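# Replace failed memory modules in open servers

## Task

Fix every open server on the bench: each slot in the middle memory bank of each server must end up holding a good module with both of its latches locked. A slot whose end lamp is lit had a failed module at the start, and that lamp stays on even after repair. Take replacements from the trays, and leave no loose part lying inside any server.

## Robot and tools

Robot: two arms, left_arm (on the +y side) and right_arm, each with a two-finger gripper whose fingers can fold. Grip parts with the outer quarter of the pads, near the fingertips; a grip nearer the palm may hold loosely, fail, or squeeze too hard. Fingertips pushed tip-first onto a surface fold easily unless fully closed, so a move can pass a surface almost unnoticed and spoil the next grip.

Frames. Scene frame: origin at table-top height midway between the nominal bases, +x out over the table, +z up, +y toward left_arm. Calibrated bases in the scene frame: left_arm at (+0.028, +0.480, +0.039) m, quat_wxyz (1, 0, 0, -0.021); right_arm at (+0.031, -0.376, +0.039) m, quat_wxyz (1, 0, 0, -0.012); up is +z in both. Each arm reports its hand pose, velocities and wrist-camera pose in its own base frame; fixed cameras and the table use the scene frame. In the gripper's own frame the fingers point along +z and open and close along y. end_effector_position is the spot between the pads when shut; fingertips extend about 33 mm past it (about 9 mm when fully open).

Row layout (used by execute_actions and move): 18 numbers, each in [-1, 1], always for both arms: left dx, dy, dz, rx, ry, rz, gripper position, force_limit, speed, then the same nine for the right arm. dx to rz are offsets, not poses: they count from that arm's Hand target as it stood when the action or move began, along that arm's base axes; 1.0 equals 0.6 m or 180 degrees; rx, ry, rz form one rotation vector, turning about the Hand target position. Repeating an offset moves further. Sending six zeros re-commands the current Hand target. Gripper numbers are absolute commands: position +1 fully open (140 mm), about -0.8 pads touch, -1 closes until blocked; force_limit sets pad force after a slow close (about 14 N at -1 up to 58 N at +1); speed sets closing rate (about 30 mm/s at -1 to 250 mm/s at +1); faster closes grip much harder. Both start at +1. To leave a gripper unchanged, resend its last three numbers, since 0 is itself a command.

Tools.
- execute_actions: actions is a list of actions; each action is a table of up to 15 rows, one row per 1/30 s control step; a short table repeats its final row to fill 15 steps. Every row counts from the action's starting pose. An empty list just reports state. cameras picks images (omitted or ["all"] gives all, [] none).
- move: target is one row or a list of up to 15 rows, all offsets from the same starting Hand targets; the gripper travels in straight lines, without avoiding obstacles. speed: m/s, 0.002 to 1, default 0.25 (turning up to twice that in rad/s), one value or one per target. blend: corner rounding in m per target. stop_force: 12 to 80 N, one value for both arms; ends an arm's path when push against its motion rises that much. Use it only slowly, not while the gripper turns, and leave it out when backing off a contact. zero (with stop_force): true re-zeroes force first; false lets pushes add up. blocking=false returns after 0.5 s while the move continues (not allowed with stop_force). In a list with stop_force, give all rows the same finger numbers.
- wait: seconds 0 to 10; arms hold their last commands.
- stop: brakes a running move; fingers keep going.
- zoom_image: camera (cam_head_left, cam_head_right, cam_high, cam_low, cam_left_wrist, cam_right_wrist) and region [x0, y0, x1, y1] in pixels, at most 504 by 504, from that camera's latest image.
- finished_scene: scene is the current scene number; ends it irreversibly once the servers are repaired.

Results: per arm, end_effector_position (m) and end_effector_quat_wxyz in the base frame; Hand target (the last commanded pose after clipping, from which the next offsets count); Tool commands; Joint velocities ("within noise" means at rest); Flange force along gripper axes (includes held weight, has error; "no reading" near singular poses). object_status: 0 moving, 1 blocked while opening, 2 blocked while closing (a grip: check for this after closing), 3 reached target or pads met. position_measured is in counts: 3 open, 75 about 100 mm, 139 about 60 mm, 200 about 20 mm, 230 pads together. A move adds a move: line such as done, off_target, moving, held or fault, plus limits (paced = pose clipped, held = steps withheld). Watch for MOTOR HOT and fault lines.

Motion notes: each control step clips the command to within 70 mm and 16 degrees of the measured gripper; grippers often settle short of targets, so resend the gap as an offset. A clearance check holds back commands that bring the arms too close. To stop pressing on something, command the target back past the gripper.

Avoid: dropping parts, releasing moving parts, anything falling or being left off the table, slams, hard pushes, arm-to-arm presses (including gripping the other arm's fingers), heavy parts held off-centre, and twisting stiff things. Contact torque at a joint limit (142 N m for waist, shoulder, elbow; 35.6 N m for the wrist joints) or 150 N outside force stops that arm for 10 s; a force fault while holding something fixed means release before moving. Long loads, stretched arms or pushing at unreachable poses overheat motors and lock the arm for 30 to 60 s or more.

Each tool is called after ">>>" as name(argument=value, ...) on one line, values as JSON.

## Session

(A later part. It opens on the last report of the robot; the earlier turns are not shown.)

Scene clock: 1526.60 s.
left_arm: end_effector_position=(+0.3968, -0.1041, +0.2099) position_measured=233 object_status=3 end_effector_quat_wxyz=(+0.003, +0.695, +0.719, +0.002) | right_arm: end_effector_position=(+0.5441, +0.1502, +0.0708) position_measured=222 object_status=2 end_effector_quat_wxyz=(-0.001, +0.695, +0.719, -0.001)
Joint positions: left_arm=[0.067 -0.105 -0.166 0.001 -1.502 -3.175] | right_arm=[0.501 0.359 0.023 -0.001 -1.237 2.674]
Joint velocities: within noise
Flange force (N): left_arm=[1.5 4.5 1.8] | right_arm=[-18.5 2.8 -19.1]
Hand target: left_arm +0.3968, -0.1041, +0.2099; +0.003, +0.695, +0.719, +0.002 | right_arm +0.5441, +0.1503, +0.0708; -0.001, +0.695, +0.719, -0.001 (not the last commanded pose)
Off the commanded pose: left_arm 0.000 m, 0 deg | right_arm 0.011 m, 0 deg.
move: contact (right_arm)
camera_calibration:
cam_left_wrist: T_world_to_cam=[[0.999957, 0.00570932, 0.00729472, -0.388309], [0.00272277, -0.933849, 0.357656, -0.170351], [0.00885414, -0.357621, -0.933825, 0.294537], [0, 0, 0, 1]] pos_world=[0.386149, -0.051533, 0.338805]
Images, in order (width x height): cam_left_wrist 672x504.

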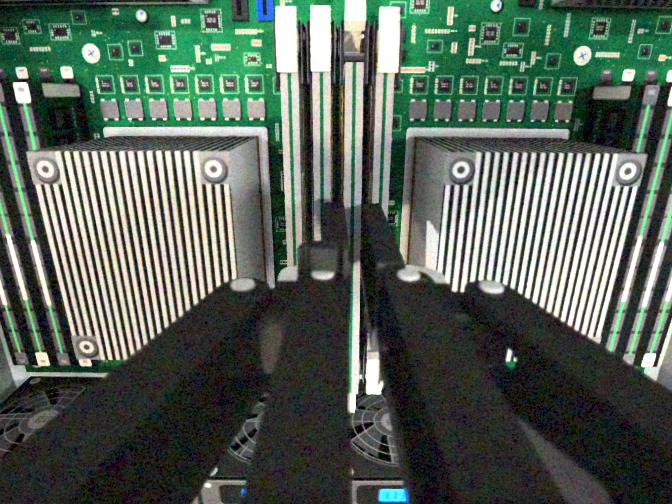

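>>> move(target=[[0,0,0,0,0,0,-1,1,-0.2,0,-0.0005,0,0,0,0,-0.58,0.3,-1],[0,0,0,0,0,0,-1,1,-0.2,0,-0.0005,0.05,0,0,0,-0.57,0.3,-1]], cameras=["cam_left_wrist"], speed=0.03)

>>> zoom_image(camera="cam_left_wrist", region=[290, 260, 440, 410])

Scene clock: 1535.77 s.
left_arm: end_effector_position=(+0.3968, -0.1041, +0.2099) position_measured=233 object_status=3 end_effector_quat_wxyz=(+0.003, +0.695, +0.719, +0.002) | right_arm: end_effector_position=(+0.5441, +0.1499, +0.1008) position_measured=201 object_status=3 end_effector_quat_wxyz=(-0.001, +0.695, +0.719, -0.001)
Joint positions: left_arm=[0.067 -0.105 -0.166 0.001 -1.502 -3.175] | right_arm=[0.501 0.337 0.067 -0.001 -1.303 2.674]
Joint velocities: within noise
Flange force (N): left_arm=[1.3 4.0 1.9] | right_arm=[2.8 6.3 2.1]
Hand target: left_arm +0.3968, -0.1041, +0.2099; +0.003, +0.695, +0.719, +0.002 | right_arm +0.5441, +0.1500, +0.1008; -0.001, +0.695, +0.719, -0.001
Off the commanded pose: left_arm 0.000 m, 0 deg | right_arm 0.000 m, 0 deg.
move: done
camera_calibration:
cam_left_wrist: T_world_to_cam=[[0.999957, 0.00570932, 0.00729472, -0.388309], [0.00272277, -0.933849, 0.357656, -0.170351], [0.00885414, -0.357621, -0.933825, 0.294537], [0, 0, 0, 1]] pos_world=[0.386149, -0.051533, 0.338805]
Images, in order (width x height): cam_left_wrist 672x504.

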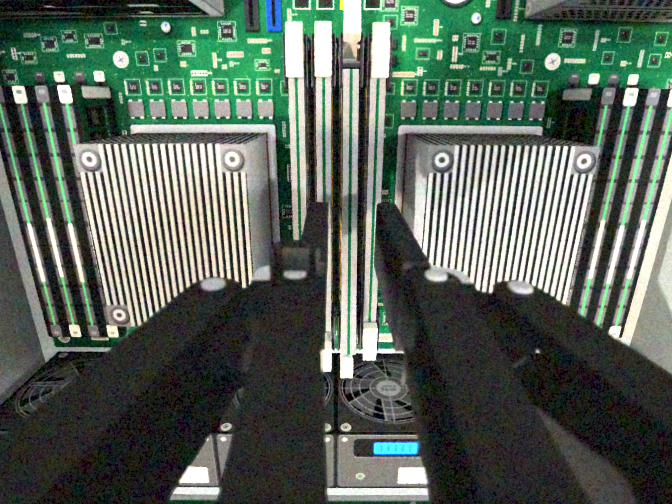

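Scaled by 3.360.

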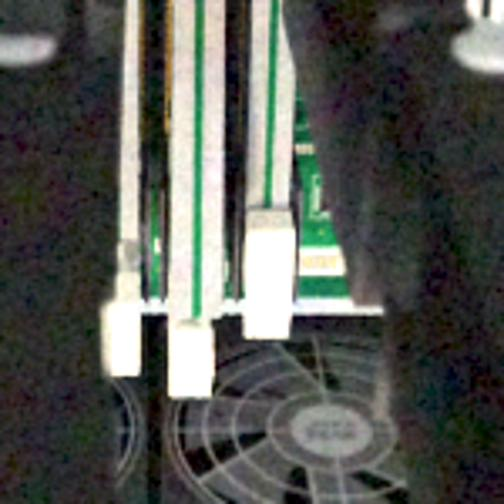

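>>> move(target=[[0,0,0,0,0,0,-1,1,-0.2,0.0015,-0.07,0.05,0,0,0,-1,1,0],[0,0,0,0,0,0,-1,1,-0.2,0.0015,-0.07,0.02,0,0,0,-1,1,0]], cameras=[], speed=0.1)

>>> move(target=[[0,0,0,0,0,0,-1,1,-0.2,0,0,-0.09,0,0,0,-1,1,0]], cameras=["cam_left_wrist"], speed=0.015, stop_force=25)

>>> zoom_image(camera="cam_left_wrist", region=[270, 100, 440, 270])

Scene clock: 1543.13 s.
left_arm: end_effector_position=(+0.3968, -0.1041, +0.2099) position_measured=233 object_status=3 end_effector_quat_wxyz=(+0.003, +0.695, +0.719, +0.002) | right_arm: end_effector_position=(+0.5450, +0.1080, +0.1128) position_measured=233 object_status=3 end_effector_quat_wxyz=(-0.001, +0.695, +0.719, -0.001)
Joint positions: left_arm=[0.067 -0.105 -0.166 0.001 -1.502 -3.175] | right_arm=[0.431 0.308 0.058 -0.001 -1.323 2.744]
Joint velocities: within noise
Flange force (N): left_arm=[1.9 3.5 2.1] | right_arm=[2.3 6.0 1.7]
Hand target: left_arm +0.3968, -0.1041, +0.2099; +0.003, +0.695, +0.719, +0.002 | right_arm +0.5450, +0.1080, +0.1128; -0.001, +0.695, +0.719, -0.001
Off the commanded pose: left_arm 0.000 m, 0 deg | right_arm 0.000 m, 0 deg.
move: done
No camera images: "cameras" was empty.

Scene clock: 1545.67 s.
left_arm: end_effector_position=(+0.3968, -0.1041, +0.2099) position_measured=233 object_status=3 end_effector_quat_wxyz=(+0.003, +0.695, +0.719, +0.002) | right_arm: end_effector_position=(+0.5453, +0.1080, +0.0877) position_measured=233 object_status=3 end_effector_quat_wxyz=(+0.000, +0.695, +0.719, +0.000)
Joint positions: left_arm=[0.067 -0.105 -0.166 0.001 -1.502 -3.175] | right_arm=[0.431 0.325 0.019 0 -1.266 2.744]
Joint velocities: within noise
Flange force (N): left_arm=[1.2 4.2 2.4] | right_arm=[5.9 -0.5 -41.2]
Hand target: left_arm +0.3968, -0.1041, +0.2099; +0.003, +0.695, +0.719, +0.002 | right_arm +0.5452, +0.1079, +0.0877; +0.000, +0.695, +0.719, +0.000 (not the last commanded pose)
Off the commanded pose: left_arm 0.000 m, 0 deg | right_arm 0.029 m, 0 deg.
move: contact (right_arm)
camera_calibration:
cam_left_wrist: T_world_to_cam=[[0.999957, 0.00570932, 0.00729472, -0.388309], [0.00272277, -0.933849, 0.357656, -0.170351], [0.00885414, -0.357621, -0.933825, 0.294537], [0, 0, 0, 1]] pos_world=[0.386149, -0.051533, 0.338805]
Images, in order (width x height): cam_left_wrist 672x504.

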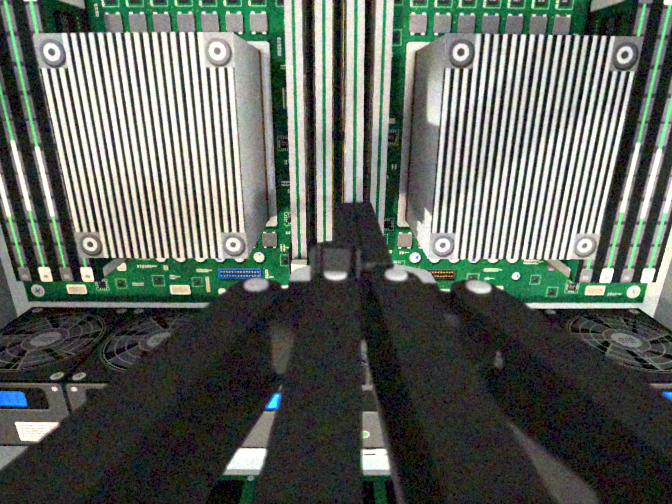

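Scaled by 2.965.

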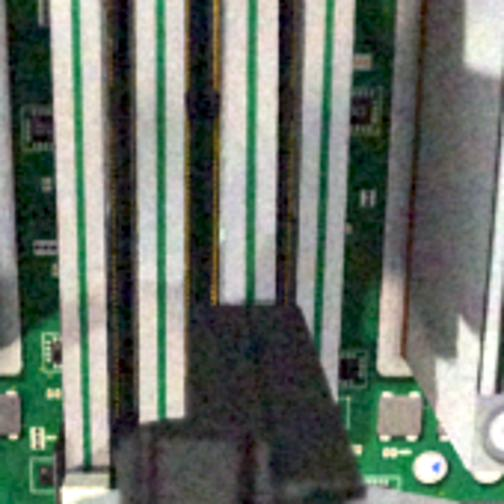

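>>> move(target=[[0,0,0,0,0,0,-1,1,-0.2,-0.001,0.0,0.04,0,0,0,-1,1,0],[0,0,0,0,0,0,-1,1,-0.2,-0.0022,0.0675,0.02,0,0,0,-0.56,0.4,0]], cameras=[], speed=0.08)

>>> move(target=[0,0,0,0,0,0,-1,1,-0.2,0,0,-0.0475,0,0,0,-0.56,0.4,0], cameras=[], speed=0.03, stop_force=14)

>>> move(target=[0,0,0,0,0,0,-1,1,-0.2,0,0,0,0,0,0,-1,0.2,-1], cameras=[])

>>> wait(seconds=0.8, cameras=[])

>>> move(target=[[0,0,0,0,0,0,-1,1,-0.2,0,0,0.06,0,0,0,-1,0.2,-1],[0,0,0,0,0,0,-1,1,-0.2,0.04,0,0.3,0,0,0,-1,0.2,-1]], cameras=["cam_low","cam_left_wrist"], speed=[0.03,0.12])

>>> zoom_image(camera="cam_low", region=[150, 100, 290, 240])

Scene clock: 1576.83 s.
left_arm: end_effector_position=(+0.3968, -0.1041, +0.2099) position_measured=233 object_status=3 end_effector_quat_wxyz=(+0.003, +0.695, +0.719, +0.002) | right_arm: end_effector_position=(+0.5439, +0.1484, +0.0997) position_measured=200 object_status=0 end_effector_quat_wxyz=(+0.000, +0.695, +0.719, +0.000)
Joint positions: left_arm=[0.067 -0.105 -0.166 0.001 -1.502 -3.175] | right_arm=[0.499 0.335 0.063 -0.001 -1.299 2.676]
Joint velocities: within noise
Flange force (N): left_arm=[1.5 3.8 2.0] | right_arm=[2.6 6.2 2.0]
Hand target: left_arm +0.3968, -0.1041, +0.2099; +0.003, +0.695, +0.719, +0.002 | right_arm +0.5439, +0.1484, +0.0997; +0.000, +0.695, +0.719, +0.000
Off the commanded pose: left_arm 0.000 m, 0 deg | right_arm 0.000 m, 0 deg.
move: done
No camera images: "cameras" was empty.

Scene clock: 1578.50 s.
left_arm: end_effector_position=(+0.3968, -0.1041, +0.2099) position_measured=233 object_status=3 end_effector_quat_wxyz=(+0.003, +0.695, +0.719, +0.002) | right_arm: end_effector_position=(+0.5439, +0.1484, +0.0712) position_measured=200 object_status=3 end_effector_quat_wxyz=(+0.000, +0.695, +0.719, +0.000)
Joint positions: left_arm=[0.067 -0.105 -0.166 0.001 -1.502 -3.175] | right_arm=[0.499 0.356 0.021 -0.001 -1.237 2.676]
Joint velocities: within noise
Flange force (N): left_arm=[1.4 4.0 1.8] | right_arm=[2.8 6.3 2.3]
Hand target: left_arm +0.3968, -0.1041, +0.2099; +0.003, +0.695, +0.719, +0.002 | right_arm +0.5439, +0.1484, +0.0712; +0.000, +0.695, +0.719, +0.000
Off the commanded pose: left_arm 0.000 m, 0 deg | right_arm 0.000 m, 0 deg.
move: done
No camera images: "cameras" was empty.

Scene clock: 1579.47 s.
left_arm: end_effector_position=(+0.3968, -0.1041, +0.2099) position_measured=233 object_status=3 end_effector_quat_wxyz=(+0.003, +0.695, +0.719, +0.002) | right_arm: end_effector_position=(+0.5439, +0.1485, +0.0712) position_measured=223 object_status=0 end_effector_quat_wxyz=(+0.000, +0.695, +0.719, +0.000)
Joint positions: left_arm=[0.067 -0.105 -0.166 0.001 -1.502 -3.175] | right_arm=[0.499 0.356 0.021 -0.001 -1.237 2.676]
Joint velocities: within noise
Flange force (N): left_arm=[1.6 4.1 1.8] | right_arm=[2.5 10.0 -4.4]
Hand target: left_arm +0.3968, -0.1041, +0.2099; +0.003, +0.695, +0.719, +0.002 | right_arm +0.5439, +0.1484, +0.0712; +0.000, +0.695, +0.719, +0.000
Off the commanded pose: left_arm 0.000 m, 0 deg | right_arm 0.000 m, 0 deg.
move: done
No camera images: "cameras" was empty.

Scene clock: 1580.27 s.
left_arm: end_effector_position=(+0.3968, -0.1041, +0.2099) position_measured=233 object_status=3 end_effector_quat_wxyz=(+0.003, +0.695, +0.719, +0.002) | right_arm: end_effector_position=(+0.5439, +0.1485, +0.0712) position_measured=223 object_status=2 end_effector_quat_wxyz=(+0.000, +0.695, +0.719, +0.000)
Joint positions: left_arm=[0.067 -0.105 -0.166 0.001 -1.502 -3.175] | right_arm=[0.499 0.356 0.021 -0.001 -1.237 2.676]
Joint velocities: within noise
Flange force (N): left_arm=[1.8 3.3 1.8] | right_arm=[2.6 10.2 -4.8]
Hand target: left_arm +0.3968, -0.1041, +0.2099; +0.003, +0.695, +0.719, +0.002 | right_arm +0.5439, +0.1484, +0.0712; +0.000, +0.695, +0.719, +0.000
Tool commands: left_gripper/position=-1.0 left_gripper/force_limit=+1.0 left_gripper/speed=-0.2 right_gripper/position=-1.0 right_gripper/force_limit=+0.2 right_gripper/speed=-1.0
Off the commanded pose: left_arm 0.000 m, 0 deg | right_arm 0.000 m, 0 deg.
wait: 0.80 s; at rest by 0.17 s
No camera images: "cameras" was empty.

Scene clock: 1583.10 s.
left_arm: end_effector_position=(+0.3968, -0.1041, +0.2099) position_measured=233 object_status=3 end_effector_quat_wxyz=(+0.003, +0.695, +0.719, +0.002) | right_arm: end_effector_position=(+0.5679, +0.1484, +0.2512) position_measured=223 object_status=2 end_effector_quat_wxyz=(+0.000, +0.695, +0.719, +0.000)
Joint positions: left_arm=[0.067 -0.105 -0.166 0.001 -1.502 -3.175] | right_arm=[0.479 0.36 0.452 0 -1.663 2.696]
Joint velocities: within noise
Flange force (N): left_arm=[1.2 3.9 1.6] | right_arm=[3.1 8.0 -0.6]
Hand target: left_arm +0.3968, -0.1041, +0.2099; +0.003, +0.695, +0.719, +0.002 | right_arm +0.5679, +0.1484, +0.2512; +0.000, +0.695, +0.719, +0.000
Off the commanded pose: left_arm 0.000 m, 0 deg | right_arm 0.000 m, 0 deg.
move: done
camera_calibration:
cam_left_wrist: T_world_to_cam=[[0.999957, 0.00570932, 0.00729472, -0.388309], [0.00272277, -0.933849, 0.357656, -0.170351], [0.00885414, -0.357621, -0.933825, 0.294537], [0, 0, 0, 1]] pos_world=[0.386149, -0.051533, 0.338805]
Images, in order (width x height): cam_low 672x504, cam_left_wrist 672x504.

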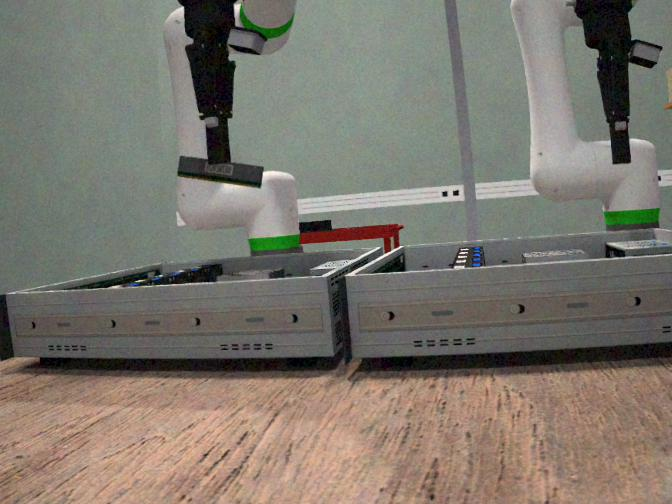

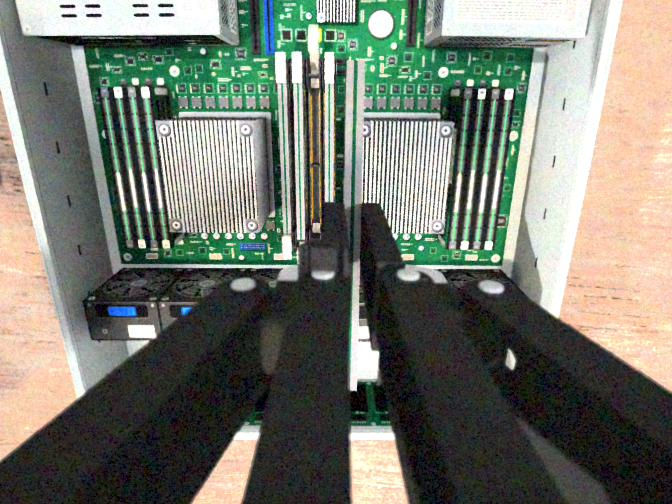

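Scaled by 3.600.

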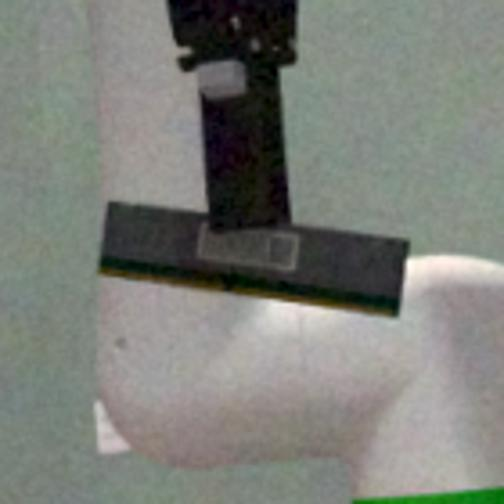

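>>> move(target=[0,0,0,0,0,0,-1,1,-0.2,0.0005,0,0.005,0.0889,0,0,-1,0.2,-1], cameras=["cam_low"])

>>> zoom_image(camera="cam_low", region=[150, 100, 290, 240])

Scene clock: 1595.77 s.
left_arm: end_effector_position=(+0.3968, -0.1041, +0.2099) position_measured=233 object_status=3 end_effector_quat_wxyz=(+0.003, +0.695, +0.719, +0.002) | right_arm: end_effector_position=(+0.5682, +0.1485, +0.2543) position_measured=223 object_status=2 end_effector_quat_wxyz=(-0.097, +0.688, +0.712, +0.100)
Joint positions: left_arm=[0.067 -0.105 -0.166 0.001 -1.502 -3.175] | right_arm=[0.31 0.312 0.442 -0.266 -1.613 2.842]
Joint velocities: within noise
Flange force (N): left_arm=[1.5 3.2 2.2] | right_arm=[1.5 7.6 0.4]
Hand target: left_arm +0.3968, -0.1041, +0.2099; +0.003, +0.695, +0.719, +0.002 | right_arm +0.5682, +0.1484, +0.2542; -0.097, +0.688, +0.712, +0.100
Off the commanded pose: left_arm 0.000 m, 0 deg | right_arm 0.000 m, 0 deg.
move: done
Images, in order (width x height): cam_low 672x504.

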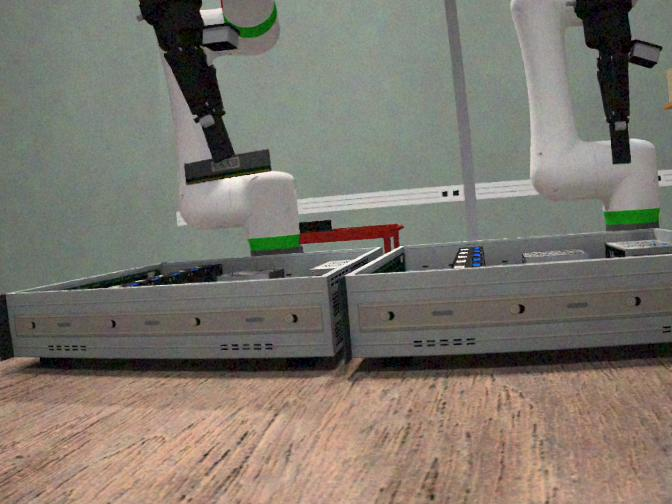

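Scaled by 3.600.

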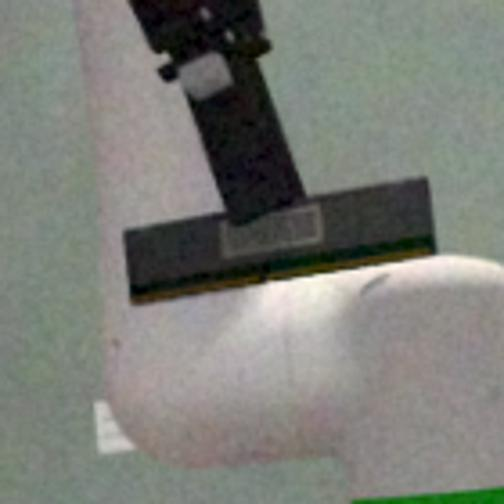

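>>> move(target=[[0,0,0,0,0,0,-1,1,-0.2,-0.04,-0.013,0,-0.005,0,0,-1,0.2,-1],[0,0,0,0,0,0,-1,1,-0.2,-0.04,-0.013,-0.275,-0.005,0,0,-1,0.2,-1]], cameras=["cam_left_wrist"], speed=0.12)

>>> zoom_image(camera="cam_left_wrist", region=[270, 60, 440, 230])

>>> zoom_image(camera="cam_left_wrist", region=[290, 250, 440, 400])

Scene clock: 1615.57 s.
left_arm: end_effector_position=(+0.3968, -0.1041, +0.2099) position_measured=233 object_status=3 end_effector_quat_wxyz=(+0.003, +0.695, +0.719, +0.002) | right_arm: end_effector_position=(+0.5442, +0.1406, +0.0893) position_measured=223 object_status=2 end_effector_quat_wxyz=(-0.092, +0.689, +0.713, +0.094)
Joint positions: left_arm=[0.067 -0.105 -0.166 0.001 -1.502 -3.175] | right_arm=[0.319 0.309 0.053 -0.265 -1.242 2.933]
Joint velocities: within noise
Flange force (N): left_arm=[1.5 3.5 1.9] | right_arm=[1.1 6.9 3.1]
Hand target: left_arm +0.3968, -0.1041, +0.2099; +0.003, +0.695, +0.719, +0.002 | right_arm +0.5442, +0.1406, +0.0892; -0.092, +0.689, +0.713, +0.094
Off the commanded pose: left_arm 0.000 m, 0 deg | right_arm 0.000 m, 0 deg.
move: done
camera_calibration:
cam_left_wrist: T_world_to_cam=[[0.999957, 0.00570932, 0.00729472, -0.388309], [0.00272277, -0.933849, 0.357656, -0.170351], [0.00885414, -0.357621, -0.933825, 0.294537], [0, 0, 0, 1]] pos_world=[0.386149, -0.051533, 0.338805]
Images, in order (width x height): cam_left_wrist 672x504.

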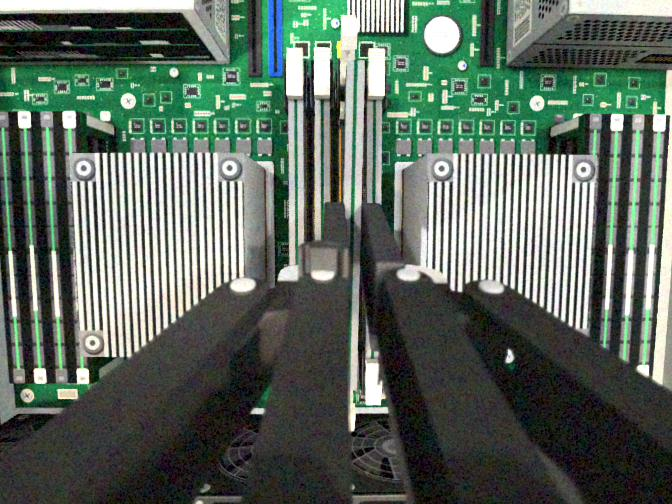

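Scaled by 2.965.

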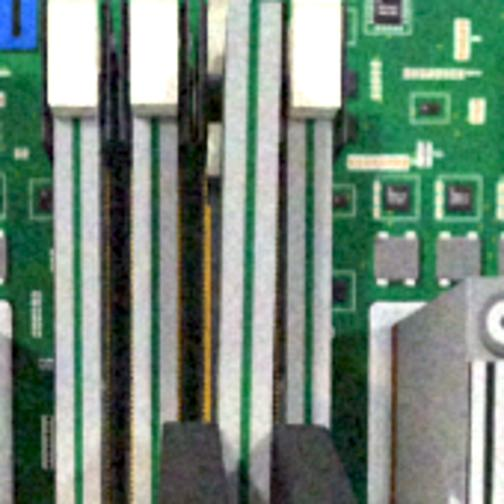

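Scaled by 3.360.

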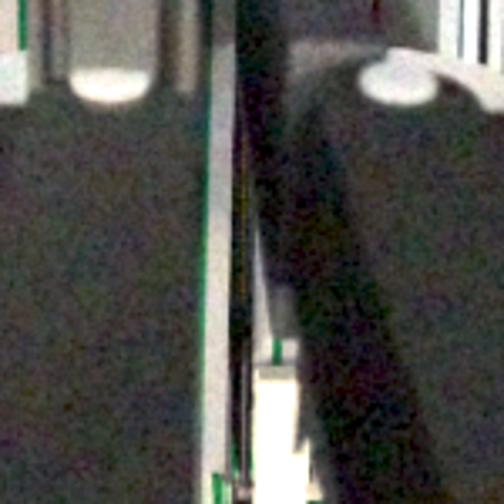

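>>> move(target=[0,0,0,0,0,0,-1,1,-0.2,-0.0002,0,-0.06,0,0,0,-1,0.2,-1], cameras=["cam_left_wrist"], speed=0.015, stop_force=14)

>>> zoom_image(camera="cam_left_wrist", region=[270, 30, 440, 200])

>>> zoom_image(camera="cam_left_wrist", region=[310, 340, 430, 460])

Scene clock: 1627.17 s.
left_arm: end_effector_position=(+0.3968, -0.1041, +0.2099) position_measured=233 object_status=3 end_effector_quat_wxyz=(+0.003, +0.695, +0.719, +0.002) | right_arm: end_effector_position=(+0.5442, +0.1406, +0.0764) position_measured=223 object_status=2 end_effector_quat_wxyz=(-0.092, +0.689, +0.713, +0.094)
Joint positions: left_arm=[0.067 -0.105 -0.166 0.001 -1.502 -3.175] | right_arm=[0.319 0.32 0.036 -0.267 -1.215 2.941]
Joint velocities: within noise
Flange force (N): left_arm=[1.7 3.7 1.9] | right_arm=[-0.5 9.3 -9.9]
Hand target: left_arm +0.3968, -0.1041, +0.2099; +0.003, +0.695, +0.719, +0.002 | right_arm +0.5442, +0.1406, +0.0764; -0.092, +0.689, +0.713, +0.094 (not the last commanded pose)
Off the commanded pose: left_arm 0.000 m, 0 deg | right_arm 0.023 m, 0 deg.
move: contact (right_arm)
camera_calibration:
cam_left_wrist: T_world_to_cam=[[0.999957, 0.00570932, 0.00729472, -0.388309], [0.00272277, -0.933849, 0.357656, -0.170351], [0.00885414, -0.357621, -0.933825, 0.294537], [0, 0, 0, 1]] pos_world=[0.386149, -0.051533, 0.338805]
Images, in order (width x height): cam_left_wrist 672x504.

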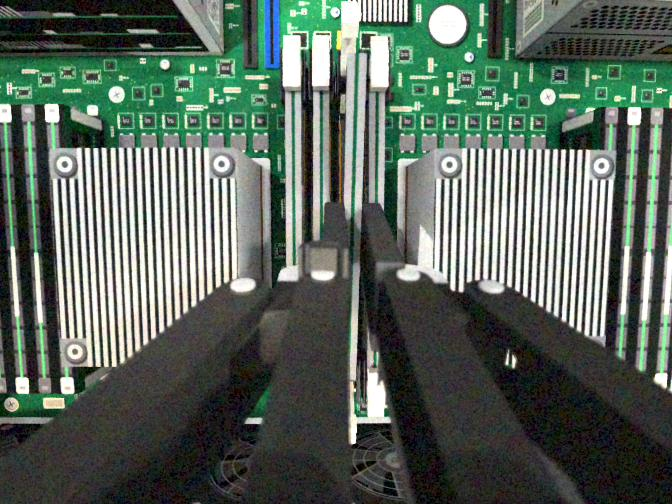

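Scaled by 2.965.

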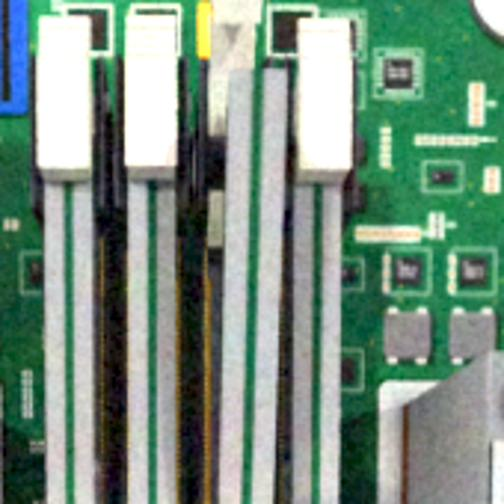

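Scaled by 4.200.

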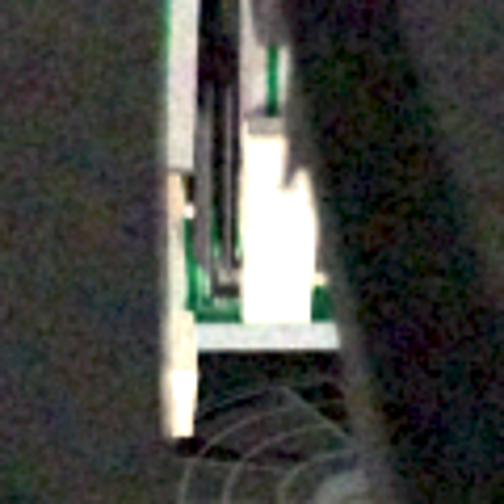

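>>> move(target=[[0,0,0,0,0,0,-1,1,-0.2,-0.0002,0,0.01,0,0,0,-1,0.2,-1],[0,0,0,0,0,0,-1,1,-0.2,-0.0002,-0.0082,0.01,0,0,0,-1,0.2,-1]], cameras=[], speed=0.03)

>>> move(target=[0,0,0,0,0,0,-1,1,-0.2,-0.0002,0,-0.04,0,0,0,-1,0.2,-1], cameras=["cam_left_wrist"], speed=0.015, stop_force=14)

>>> zoom_image(camera="cam_left_wrist", region=[270, 30, 440, 200])

>>> zoom_image(camera="cam_left_wrist", region=[310, 340, 430, 460])

Scene clock: 1647.53 s.
left_arm: end_effector_position=(+0.3968, -0.1041, +0.2099) position_measured=233 object_status=3 end_effector_quat_wxyz=(+0.003, +0.695, +0.719, +0.002) | right_arm: end_effector_position=(+0.5441, +0.1357, +0.0824) position_measured=223 object_status=2 end_effector_quat_wxyz=(-0.092, +0.689, +0.713, +0.094)
Joint positions: left_arm=[0.067 -0.105 -0.166 0.001 -1.502 -3.175] | right_arm=[0.31 0.314 0.042 -0.267 -1.229 2.946]
Joint velocities: within noise
Flange force (N): left_arm=[1.8 3.9 2.1] | right_arm=[2.3 12.1 2.9]
Hand target: left_arm +0.3968, -0.1041, +0.2099; +0.003, +0.695, +0.719, +0.002 | right_arm +0.5441, +0.1357, +0.0824; -0.092, +0.689, +0.713, +0.094
Off the commanded pose: left_arm 0.000 m, 0 deg | right_arm 0.000 m, 0 deg.
move: done
No camera images: "cameras" was empty.

Scene clock: 1648.90 s.
left_arm: end_effector_position=(+0.3968, -0.1041, +0.2099) position_measured=233 object_status=3 end_effector_quat_wxyz=(+0.003, +0.695, +0.719, +0.002) | right_arm: end_effector_position=(+0.5441, +0.1358, +0.0709) position_measured=223 object_status=2 end_effector_quat_wxyz=(-0.092, +0.689, +0.713, +0.094)
Joint positions: left_arm=[0.067 -0.105 -0.166 0.001 -1.502 -3.175] | right_arm=[0.31 0.323 0.027 -0.269 -1.206 2.953]
Joint velocities: within noise
Flange force (N): left_arm=[1.5 4.1 2.0] | right_arm=[24.5 5.2 -23.6]
Hand target: left_arm +0.3968, -0.1041, +0.2099; +0.003, +0.695, +0.719, +0.002 | right_arm +0.5441, +0.1358, +0.0709; -0.092, +0.689, +0.713, +0.094 (not the last commanded pose)
Off the commanded pose: left_arm 0.000 m, 0 deg | right_arm 0.013 m, 0 deg.
move: contact (right_arm)
camera_calibration:
cam_left_wrist: T_world_to_cam=[[0.999957, 0.00570932, 0.00729472, -0.388309], [0.00272277, -0.933849, 0.357656, -0.170351], [0.00885414, -0.357621, -0.933825, 0.294537], [0, 0, 0, 1]] pos_world=[0.386149, -0.051533, 0.338805]
Images, in order (width x height): cam_left_wrist 672x504.

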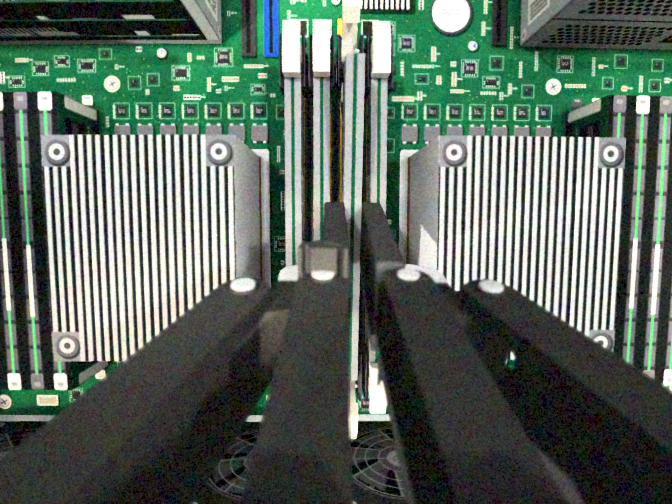

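Scaled by 2.965.

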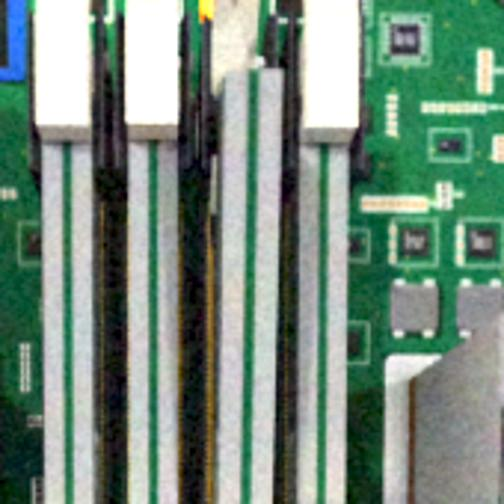

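Scaled by 4.200.

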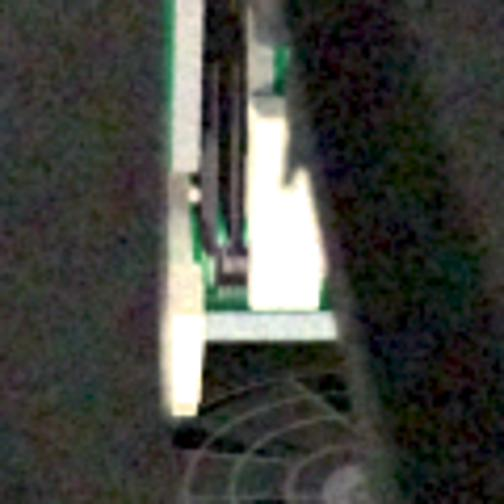

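>>> move(target=[[0,0,0,0,0,0,-1,1,-0.2,0,0.0012,0.003,0,0,0,-1,0.2,-1]], cameras=["cam_high"], speed=0.03)

>>> move(target=[0,0,0,0,0,0,-1,1,-0.2,-0.0002,0,-0.025,0,0,0,-1,0.2,-1], cameras=["cam_left_wrist"], speed=0.015, stop_force=22)

>>> zoom_image(camera="cam_left_wrist", region=[270, 30, 440, 200])

>>> zoom_image(camera="cam_left_wrist", region=[310, 340, 430, 460])

Scene clock: 1663.77 s.
left_arm: end_effector_position=(+0.3968, -0.1041, +0.2099) position_measured=233 object_status=3 end_effector_quat_wxyz=(+0.003, +0.695, +0.719, +0.002) | right_arm: end_effector_position=(+0.5441, +0.1364, +0.0727) position_measured=223 object_status=2 end_effector_quat_wxyz=(-0.092, +0.689, +0.713, +0.094)
Joint positions: left_arm=[0.067 -0.105 -0.166 0.001 -1.502 -3.175] | right_arm=[0.311 0.322 0.03 -0.269 -1.209 2.95]
Joint velocities: within noise
Flange force (N): left_arm=[1.5 3.1 2.1] | right_arm=[-0.4 11.8 4.4]
Hand target: left_arm +0.3968, -0.1041, +0.2099; +0.003, +0.695, +0.719, +0.002 | right_arm +0.5441, +0.1365, +0.0727; -0.092, +0.689, +0.713, +0.094
Off the commanded pose: left_arm 0.000 m, 0 deg | right_arm 0.000 m, 0 deg.
move: done
Images, in order (width x height): cam_high 672x504.

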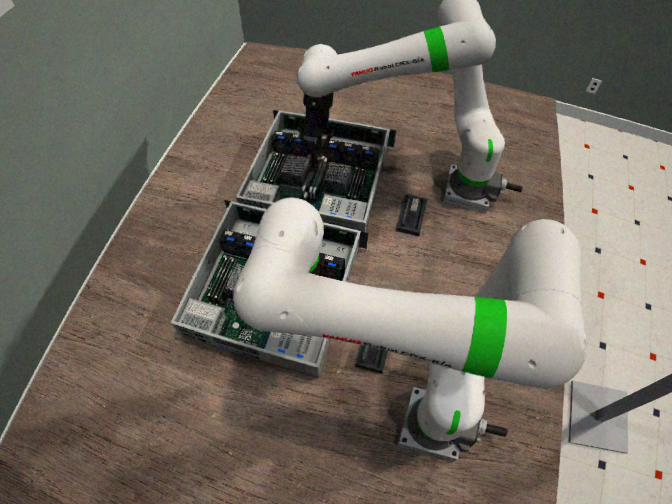

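Scene clock: 1664.50 s.
left_arm: end_effector_position=(+0.3968, -0.1041, +0.2099) position_measured=233 object_status=3 end_effector_quat_wxyz=(+0.003, +0.695, +0.719, +0.002) | right_arm: end_effector_position=(+0.5442, +0.1365, +0.0706) position_measured=223 object_status=2 end_effector_quat_wxyz=(-0.092, +0.689, +0.713, +0.094)
Joint positions: left_arm=[0.067 -0.105 -0.166 0.001 -1.502 -3.175] | right_arm=[0.311 0.324 0.027 -0.269 -1.204 2.952]
Joint velocities: within noise
Flange force (N): left_arm=[1.7 3.7 1.8] | right_arm=[5.1 2.9 -31.6]
Hand target: left_arm +0.3968, -0.1041, +0.2099; +0.003, +0.695, +0.719, +0.002 | right_arm +0.5442, +0.1365, +0.0706; -0.092, +0.689, +0.713, +0.094 (not the last commanded pose)
Off the commanded pose: left_arm 0.000 m, 0 deg | right_arm 0.013 m, 0 deg.
move: contact (right_arm)
camera_calibration:
cam_left_wrist: T_world_to_cam=[[0.999957, 0.00570932, 0.00729472, -0.388309], [0.00272277, -0.933849, 0.357656, -0.170351], [0.00885414, -0.357621, -0.933825, 0.294537], [0, 0, 0, 1]] pos_world=[0.386149, -0.051533, 0.338805]
Images, in order (width x height): cam_left_wrist 672x504.

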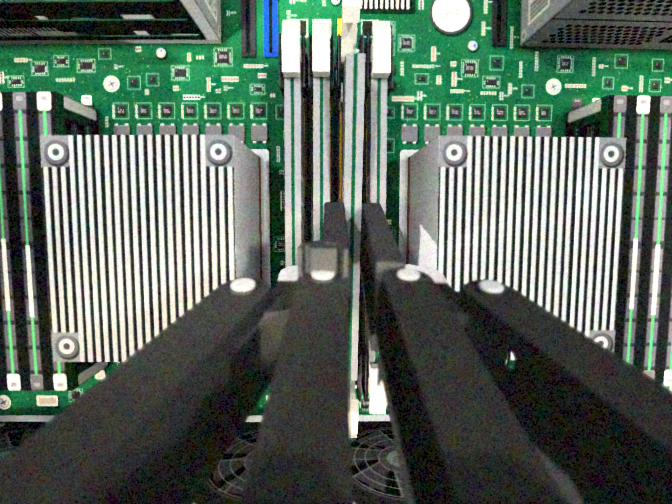

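Scaled by 2.965.

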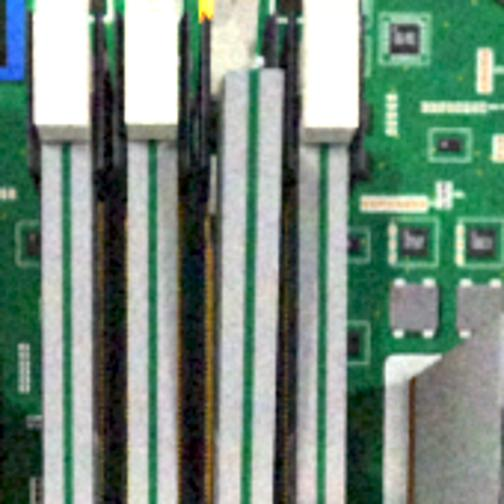

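Scaled by 4.200.

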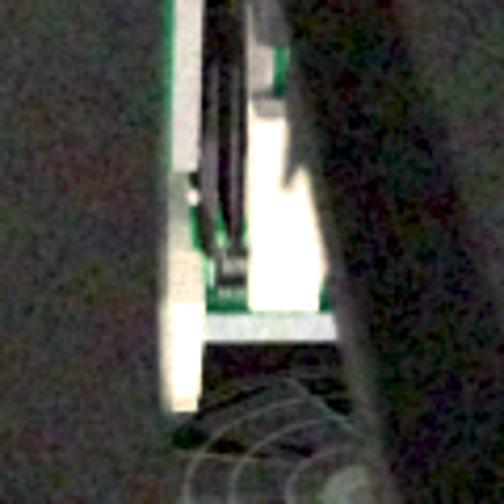

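>>> move(target=[[0,0,0,0,0,0,-1,1,-0.2,0,0,0.005,0,0,0,-1,0.2,-1],[0,0,0,0,0,0,-1,1,-0.2,-0.002,0,0.005,0,0,0,-1,0.2,-1]], cameras=[], speed=0.02)

>>> move(target=[0,0,0,0,0,0,-1,1,-0.2,0,0,-0.03,0,0,0,-1,0.2,-1], cameras=["cam_left_wrist"], speed=0.012, stop_force=16)

>>> zoom_image(camera="cam_left_wrist", region=[270, 30, 440, 200])

>>> zoom_image(camera="cam_left_wrist", region=[310, 340, 430, 460])

Scene clock: 1676.07 s.
left_arm: end_effector_position=(+0.3968, -0.1041, +0.2099) position_measured=233 object_status=3 end_effector_quat_wxyz=(+0.003, +0.695, +0.719, +0.002) | right_arm: end_effector_position=(+0.5430, +0.1365, +0.0737) position_measured=223 object_status=2 end_effector_quat_wxyz=(-0.092, +0.689, +0.713, +0.094)
Joint positions: left_arm=[0.067 -0.105 -0.166 0.001 -1.502 -3.175] | right_arm=[0.312 0.318 0.027 -0.269 -1.209 2.949]
Joint velocities: within noise
Flange force (N): left_arm=[1.3 3.8 1.7] | right_arm=[4.6 21.7 1.2]
Hand target: left_arm +0.3968, -0.1041, +0.2099; +0.003, +0.695, +0.719, +0.002 | right_arm +0.5430, +0.1365, +0.0736; -0.092, +0.689, +0.713, +0.094
Off the commanded pose: left_arm 0.000 m, 0 deg | right_arm 0.000 m, 0 deg.
move: done
No camera images: "cameras" was empty.

Scene clock: 1676.83 s.
left_arm: end_effector_position=(+0.3968, -0.1041, +0.2099) position_measured=233 object_status=3 end_effector_quat_wxyz=(+0.003, +0.695, +0.719, +0.002) | right_arm: end_effector_position=(+0.5431, +0.1367, +0.0719) position_measured=223 object_status=2 end_effector_quat_wxyz=(-0.091, +0.689, +0.713, +0.095)
Joint positions: left_arm=[0.067 -0.105 -0.166 0.001 -1.502 -3.175] | right_arm=[0.312 0.32 0.024 -0.269 -1.205 2.95]
Joint velocities: within noise
Flange force (N): left_arm=[2.3 3.8 2.1] | right_arm=[20.0 12.8 -33.2]
Hand target: left_arm +0.3968, -0.1041, +0.2099; +0.003, +0.695, +0.719, +0.002 | right_arm +0.5431, +0.1366, +0.0719; -0.091, +0.689, +0.712, +0.095 (not the last commanded pose)
Off the commanded pose: left_arm 0.000 m, 0 deg | right_arm 0.016 m, 0 deg.
move: contact (right_arm)
camera_calibration:
cam_left_wrist: T_world_to_cam=[[0.999957, 0.00570932, 0.00729472, -0.388309], [0.00272277, -0.933849, 0.357656, -0.170351], [0.00885414, -0.357621, -0.933825, 0.294537], [0, 0, 0, 1]] pos_world=[0.386149, -0.051533, 0.338805]
Images, in order (width x height): cam_left_wrist 672x504.

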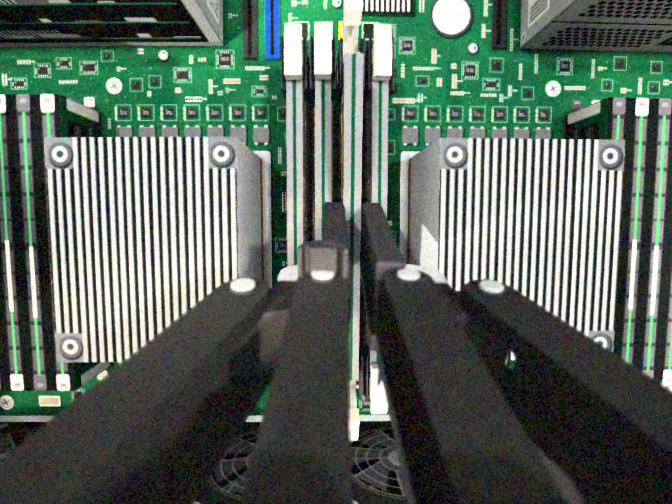

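Scaled by 2.965.

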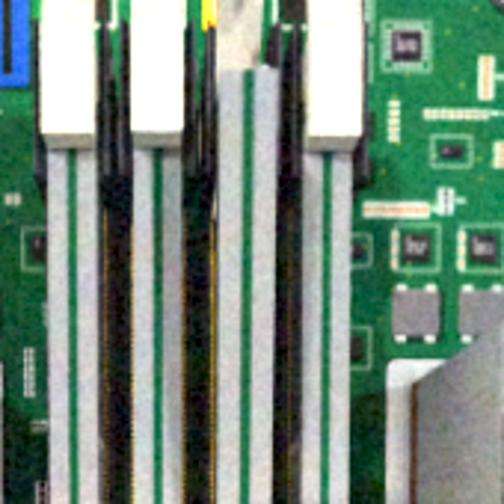

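Scaled by 4.200.

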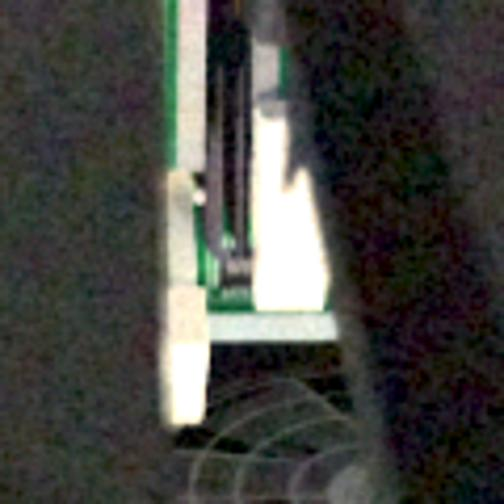

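>>> move(target=[[0,0,0,0,0,0,-1,1,-0.2,0,0,0.008,0,0,0,-1,0.2,-1],[0,0,0,0,0,0,-1,1,-0.2,0.001,-0.0035,0.008,0,0,0,-1,0.2,-1]], cameras=[], speed=0.02)

>>> move(target=[0,0,0,0,0,0,-1,1,-0.2,0,0,-0.03,0,0,0,-1,0.2,-1], cameras=["cam_left_wrist"], speed=0.012, stop_force=16)

>>> zoom_image(camera="cam_left_wrist", region=[270, 30, 440, 200])

>>> zoom_image(camera="cam_left_wrist", region=[310, 340, 430, 460])

Scene clock: 1699.20 s.
left_arm: end_effector_position=(+0.3968, -0.1041, +0.2099) position_measured=233 object_status=3 end_effector_quat_wxyz=(+0.003, +0.695, +0.719, +0.002) | right_arm: end_effector_position=(+0.5437, +0.1346, +0.0768) position_measured=223 object_status=2 end_effector_quat_wxyz=(-0.091, +0.689, +0.713, +0.095)
Joint positions: left_arm=[0.067 -0.105 -0.166 0.001 -1.502 -3.175] | right_arm=[0.308 0.316 0.032 -0.268 -1.216 2.951]
Joint velocities: within noise
Flange force (N): left_arm=[2.1 3.7 2.0] | right_arm=[17.3 15.8 2.4]
Hand target: left_arm +0.3968, -0.1041, +0.2099; +0.003, +0.695, +0.719, +0.002 | right_arm +0.5437, +0.1345, +0.0767; -0.091, +0.689, +0.712, +0.095
Off the commanded pose: left_arm 0.000 m, 0 deg | right_arm 0.000 m, 0 deg.
move: done
No camera images: "cameras" was empty.

Scene clock: 1700.13 s.
left_arm: end_effector_position=(+0.3968, -0.1041, +0.2099) position_measured=233 object_status=3 end_effector_quat_wxyz=(+0.003, +0.695, +0.719, +0.002) | right_arm: end_effector_position=(+0.5437, +0.1347, +0.0725) position_measured=223 object_status=2 end_effector_quat_wxyz=(-0.092, +0.689, +0.712, +0.095)
Joint positions: left_arm=[0.067 -0.105 -0.166 0.001 -1.502 -3.175] | right_arm=[0.308 0.32 0.027 -0.27 -1.208 2.954]
Joint velocities: within noise
Flange force (N): left_arm=[1.9 3.4 1.9] | right_arm=[46.0 17.0 -4.9]
Hand target: left_arm +0.3968, -0.1041, +0.2099; +0.003, +0.695, +0.719, +0.002 | right_arm +0.5437, +0.1347, +0.0726; -0.092, +0.689, +0.712, +0.095 (not the last commanded pose)
Off the commanded pose: left_arm 0.000 m, 0 deg | right_arm 0.014 m, 0 deg.
move: contact (right_arm)
camera_calibration:
cam_left_wrist: T_world_to_cam=[[0.999957, 0.00570932, 0.00729472, -0.388309], [0.00272277, -0.933849, 0.357656, -0.170351], [0.00885414, -0.357621, -0.933825, 0.294537], [0, 0, 0, 1]] pos_world=[0.386149, -0.051533, 0.338805]
Images, in order (width x height): cam_left_wrist 672x504.

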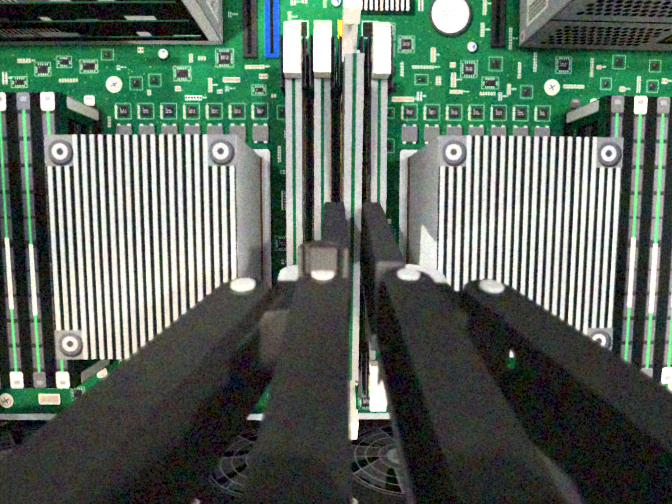

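Scaled by 2.965.

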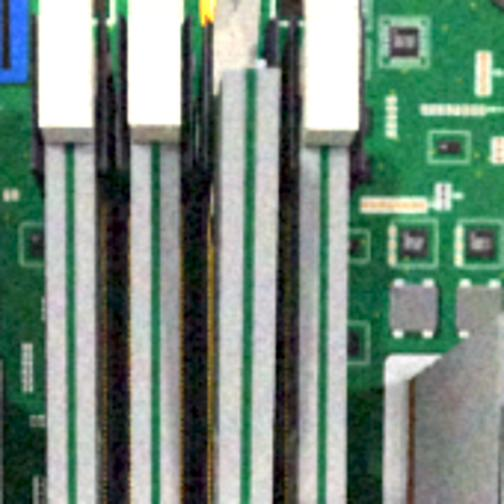

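Scaled by 4.200.

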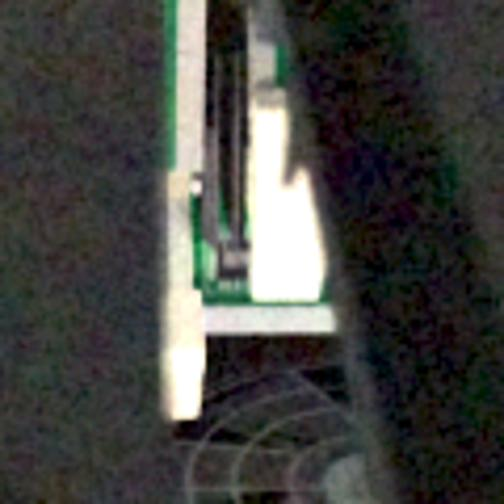

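>>> move(target=[[0,0,0,0,0,0,-1,1,-0.2,0.0004,0.004,0.004,0,0,0,-1,0.2,-1],[0,0,0,0,0,0,-1,1,-0.2,0.0004,0.004,-0.002,0,0,0,-1,0.2,-1]], cameras=[], speed=0.02)

>>> move(target=[[0,0,0,0,0,0,-1,1,-0.2,0,0,0.0,0,0,0,-0.58,0.3,-1],[0,0,0,0,0,0,-1,1,-0.2,0,0,0.003,0,0,0,-0.58,0.3,-1],[0,0,0,0,0,0,-1,1,-0.2,0,-0.015,0.08,0,0,0,-0.57,0.3,-1],[0,0,0,0,0,0,-1,1,-0.2,0.0,0.02,0.12,-0.084,0,0,-0.56,0.3,-1]], cameras=["cam_left_wrist"], speed=[0.02,0.02,0.05,0.15])

>>> zoom_image(camera="cam_left_wrist", region=[270, 30, 440, 200])

>>> zoom_image(camera="cam_left_wrist", region=[290, 220, 440, 370])

Scene clock: 1713.83 s.
left_arm: end_effector_position=(+0.3968, -0.1041, +0.2099) position_measured=233 object_status=3 end_effector_quat_wxyz=(+0.003, +0.695, +0.719, +0.002) | right_arm: end_effector_position=(+0.5441, +0.1371, +0.0716) position_measured=223 object_status=2 end_effector_quat_wxyz=(-0.091, +0.689, +0.713, +0.095)
Joint positions: left_arm=[0.067 -0.105 -0.166 0.001 -1.502 -3.175] | right_arm=[0.312 0.322 0.027 -0.269 -1.204 2.951]
Joint velocities: within noise
Flange force (N): left_arm=[1.8 3.5 2.1] | right_arm=[10.2 1.0 -48.4]
Hand target: left_arm +0.3968, -0.1041, +0.2099; +0.003, +0.695, +0.719, +0.002 | right_arm +0.5440, +0.1371, +0.0714; -0.092, +0.689, +0.712, +0.095
Off the commanded pose: left_arm 0.000 m, 0 deg | right_arm 0.000 m, 0 deg.
move: done
No camera images: "cameras" was empty.

Scene clock: 1718.17 s.
left_arm: end_effector_position=(+0.3968, -0.1041, +0.2099) position_measured=233 object_status=3 end_effector_quat_wxyz=(+0.003, +0.695, +0.719, +0.002) | right_arm: end_effector_position=(+0.5440, +0.1491, +0.1434) position_measured=200 object_status=3 end_effector_quat_wxyz=(+0.000, +0.695, +0.719, +0.000)
Joint positions: left_arm=[0.067 -0.105 -0.166 0.001 -1.502 -3.175] | right_arm=[0.5 0.311 0.134 0 -1.394 2.675]
Joint velocities: within noise
Flange force (N): left_arm=[1.9 3.8 2.0] | right_arm=[2.9 6.8 1.3]
Hand target: left_arm +0.3968, -0.1041, +0.2099; +0.003, +0.695, +0.719, +0.002 | right_arm +0.5440, +0.1491, +0.1434; +0.000, +0.695, +0.719, +0.000
Off the commanded pose: left_arm 0.000 m, 0 deg | right_arm 0.000 m, 0 deg.
move: done
camera_calibration:
cam_left_wrist: T_world_to_cam=[[0.999957, 0.00570932, 0.00729472, -0.388309], [0.00272277, -0.933849, 0.357656, -0.170351], [0.00885414, -0.357621, -0.933825, 0.294537], [0, 0, 0, 1]] pos_world=[0.386149, -0.051533, 0.338805]
Images, in order (width x height): cam_left_wrist 672x504.

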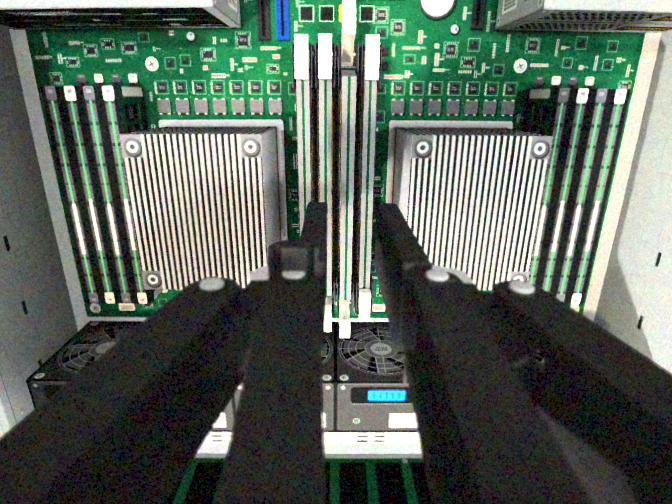

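Scaled by 2.965.

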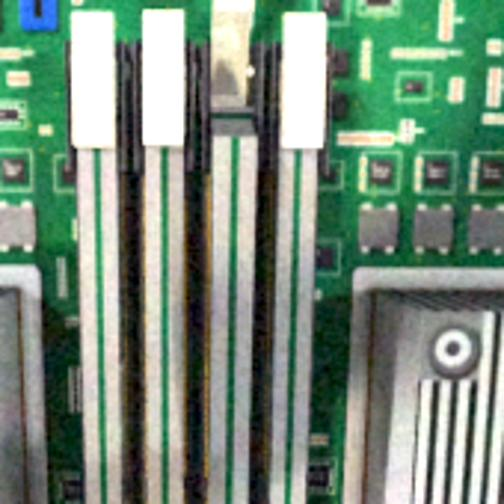

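Scaled by 3.360.

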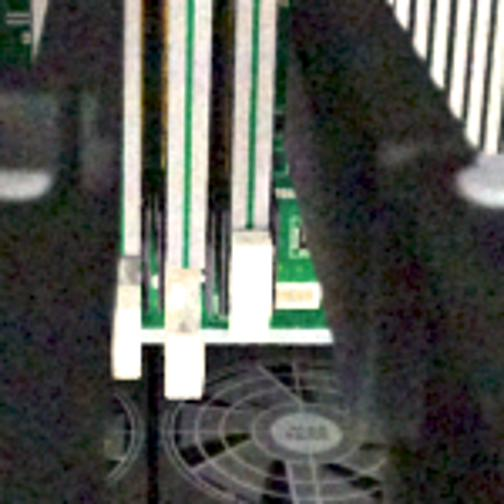

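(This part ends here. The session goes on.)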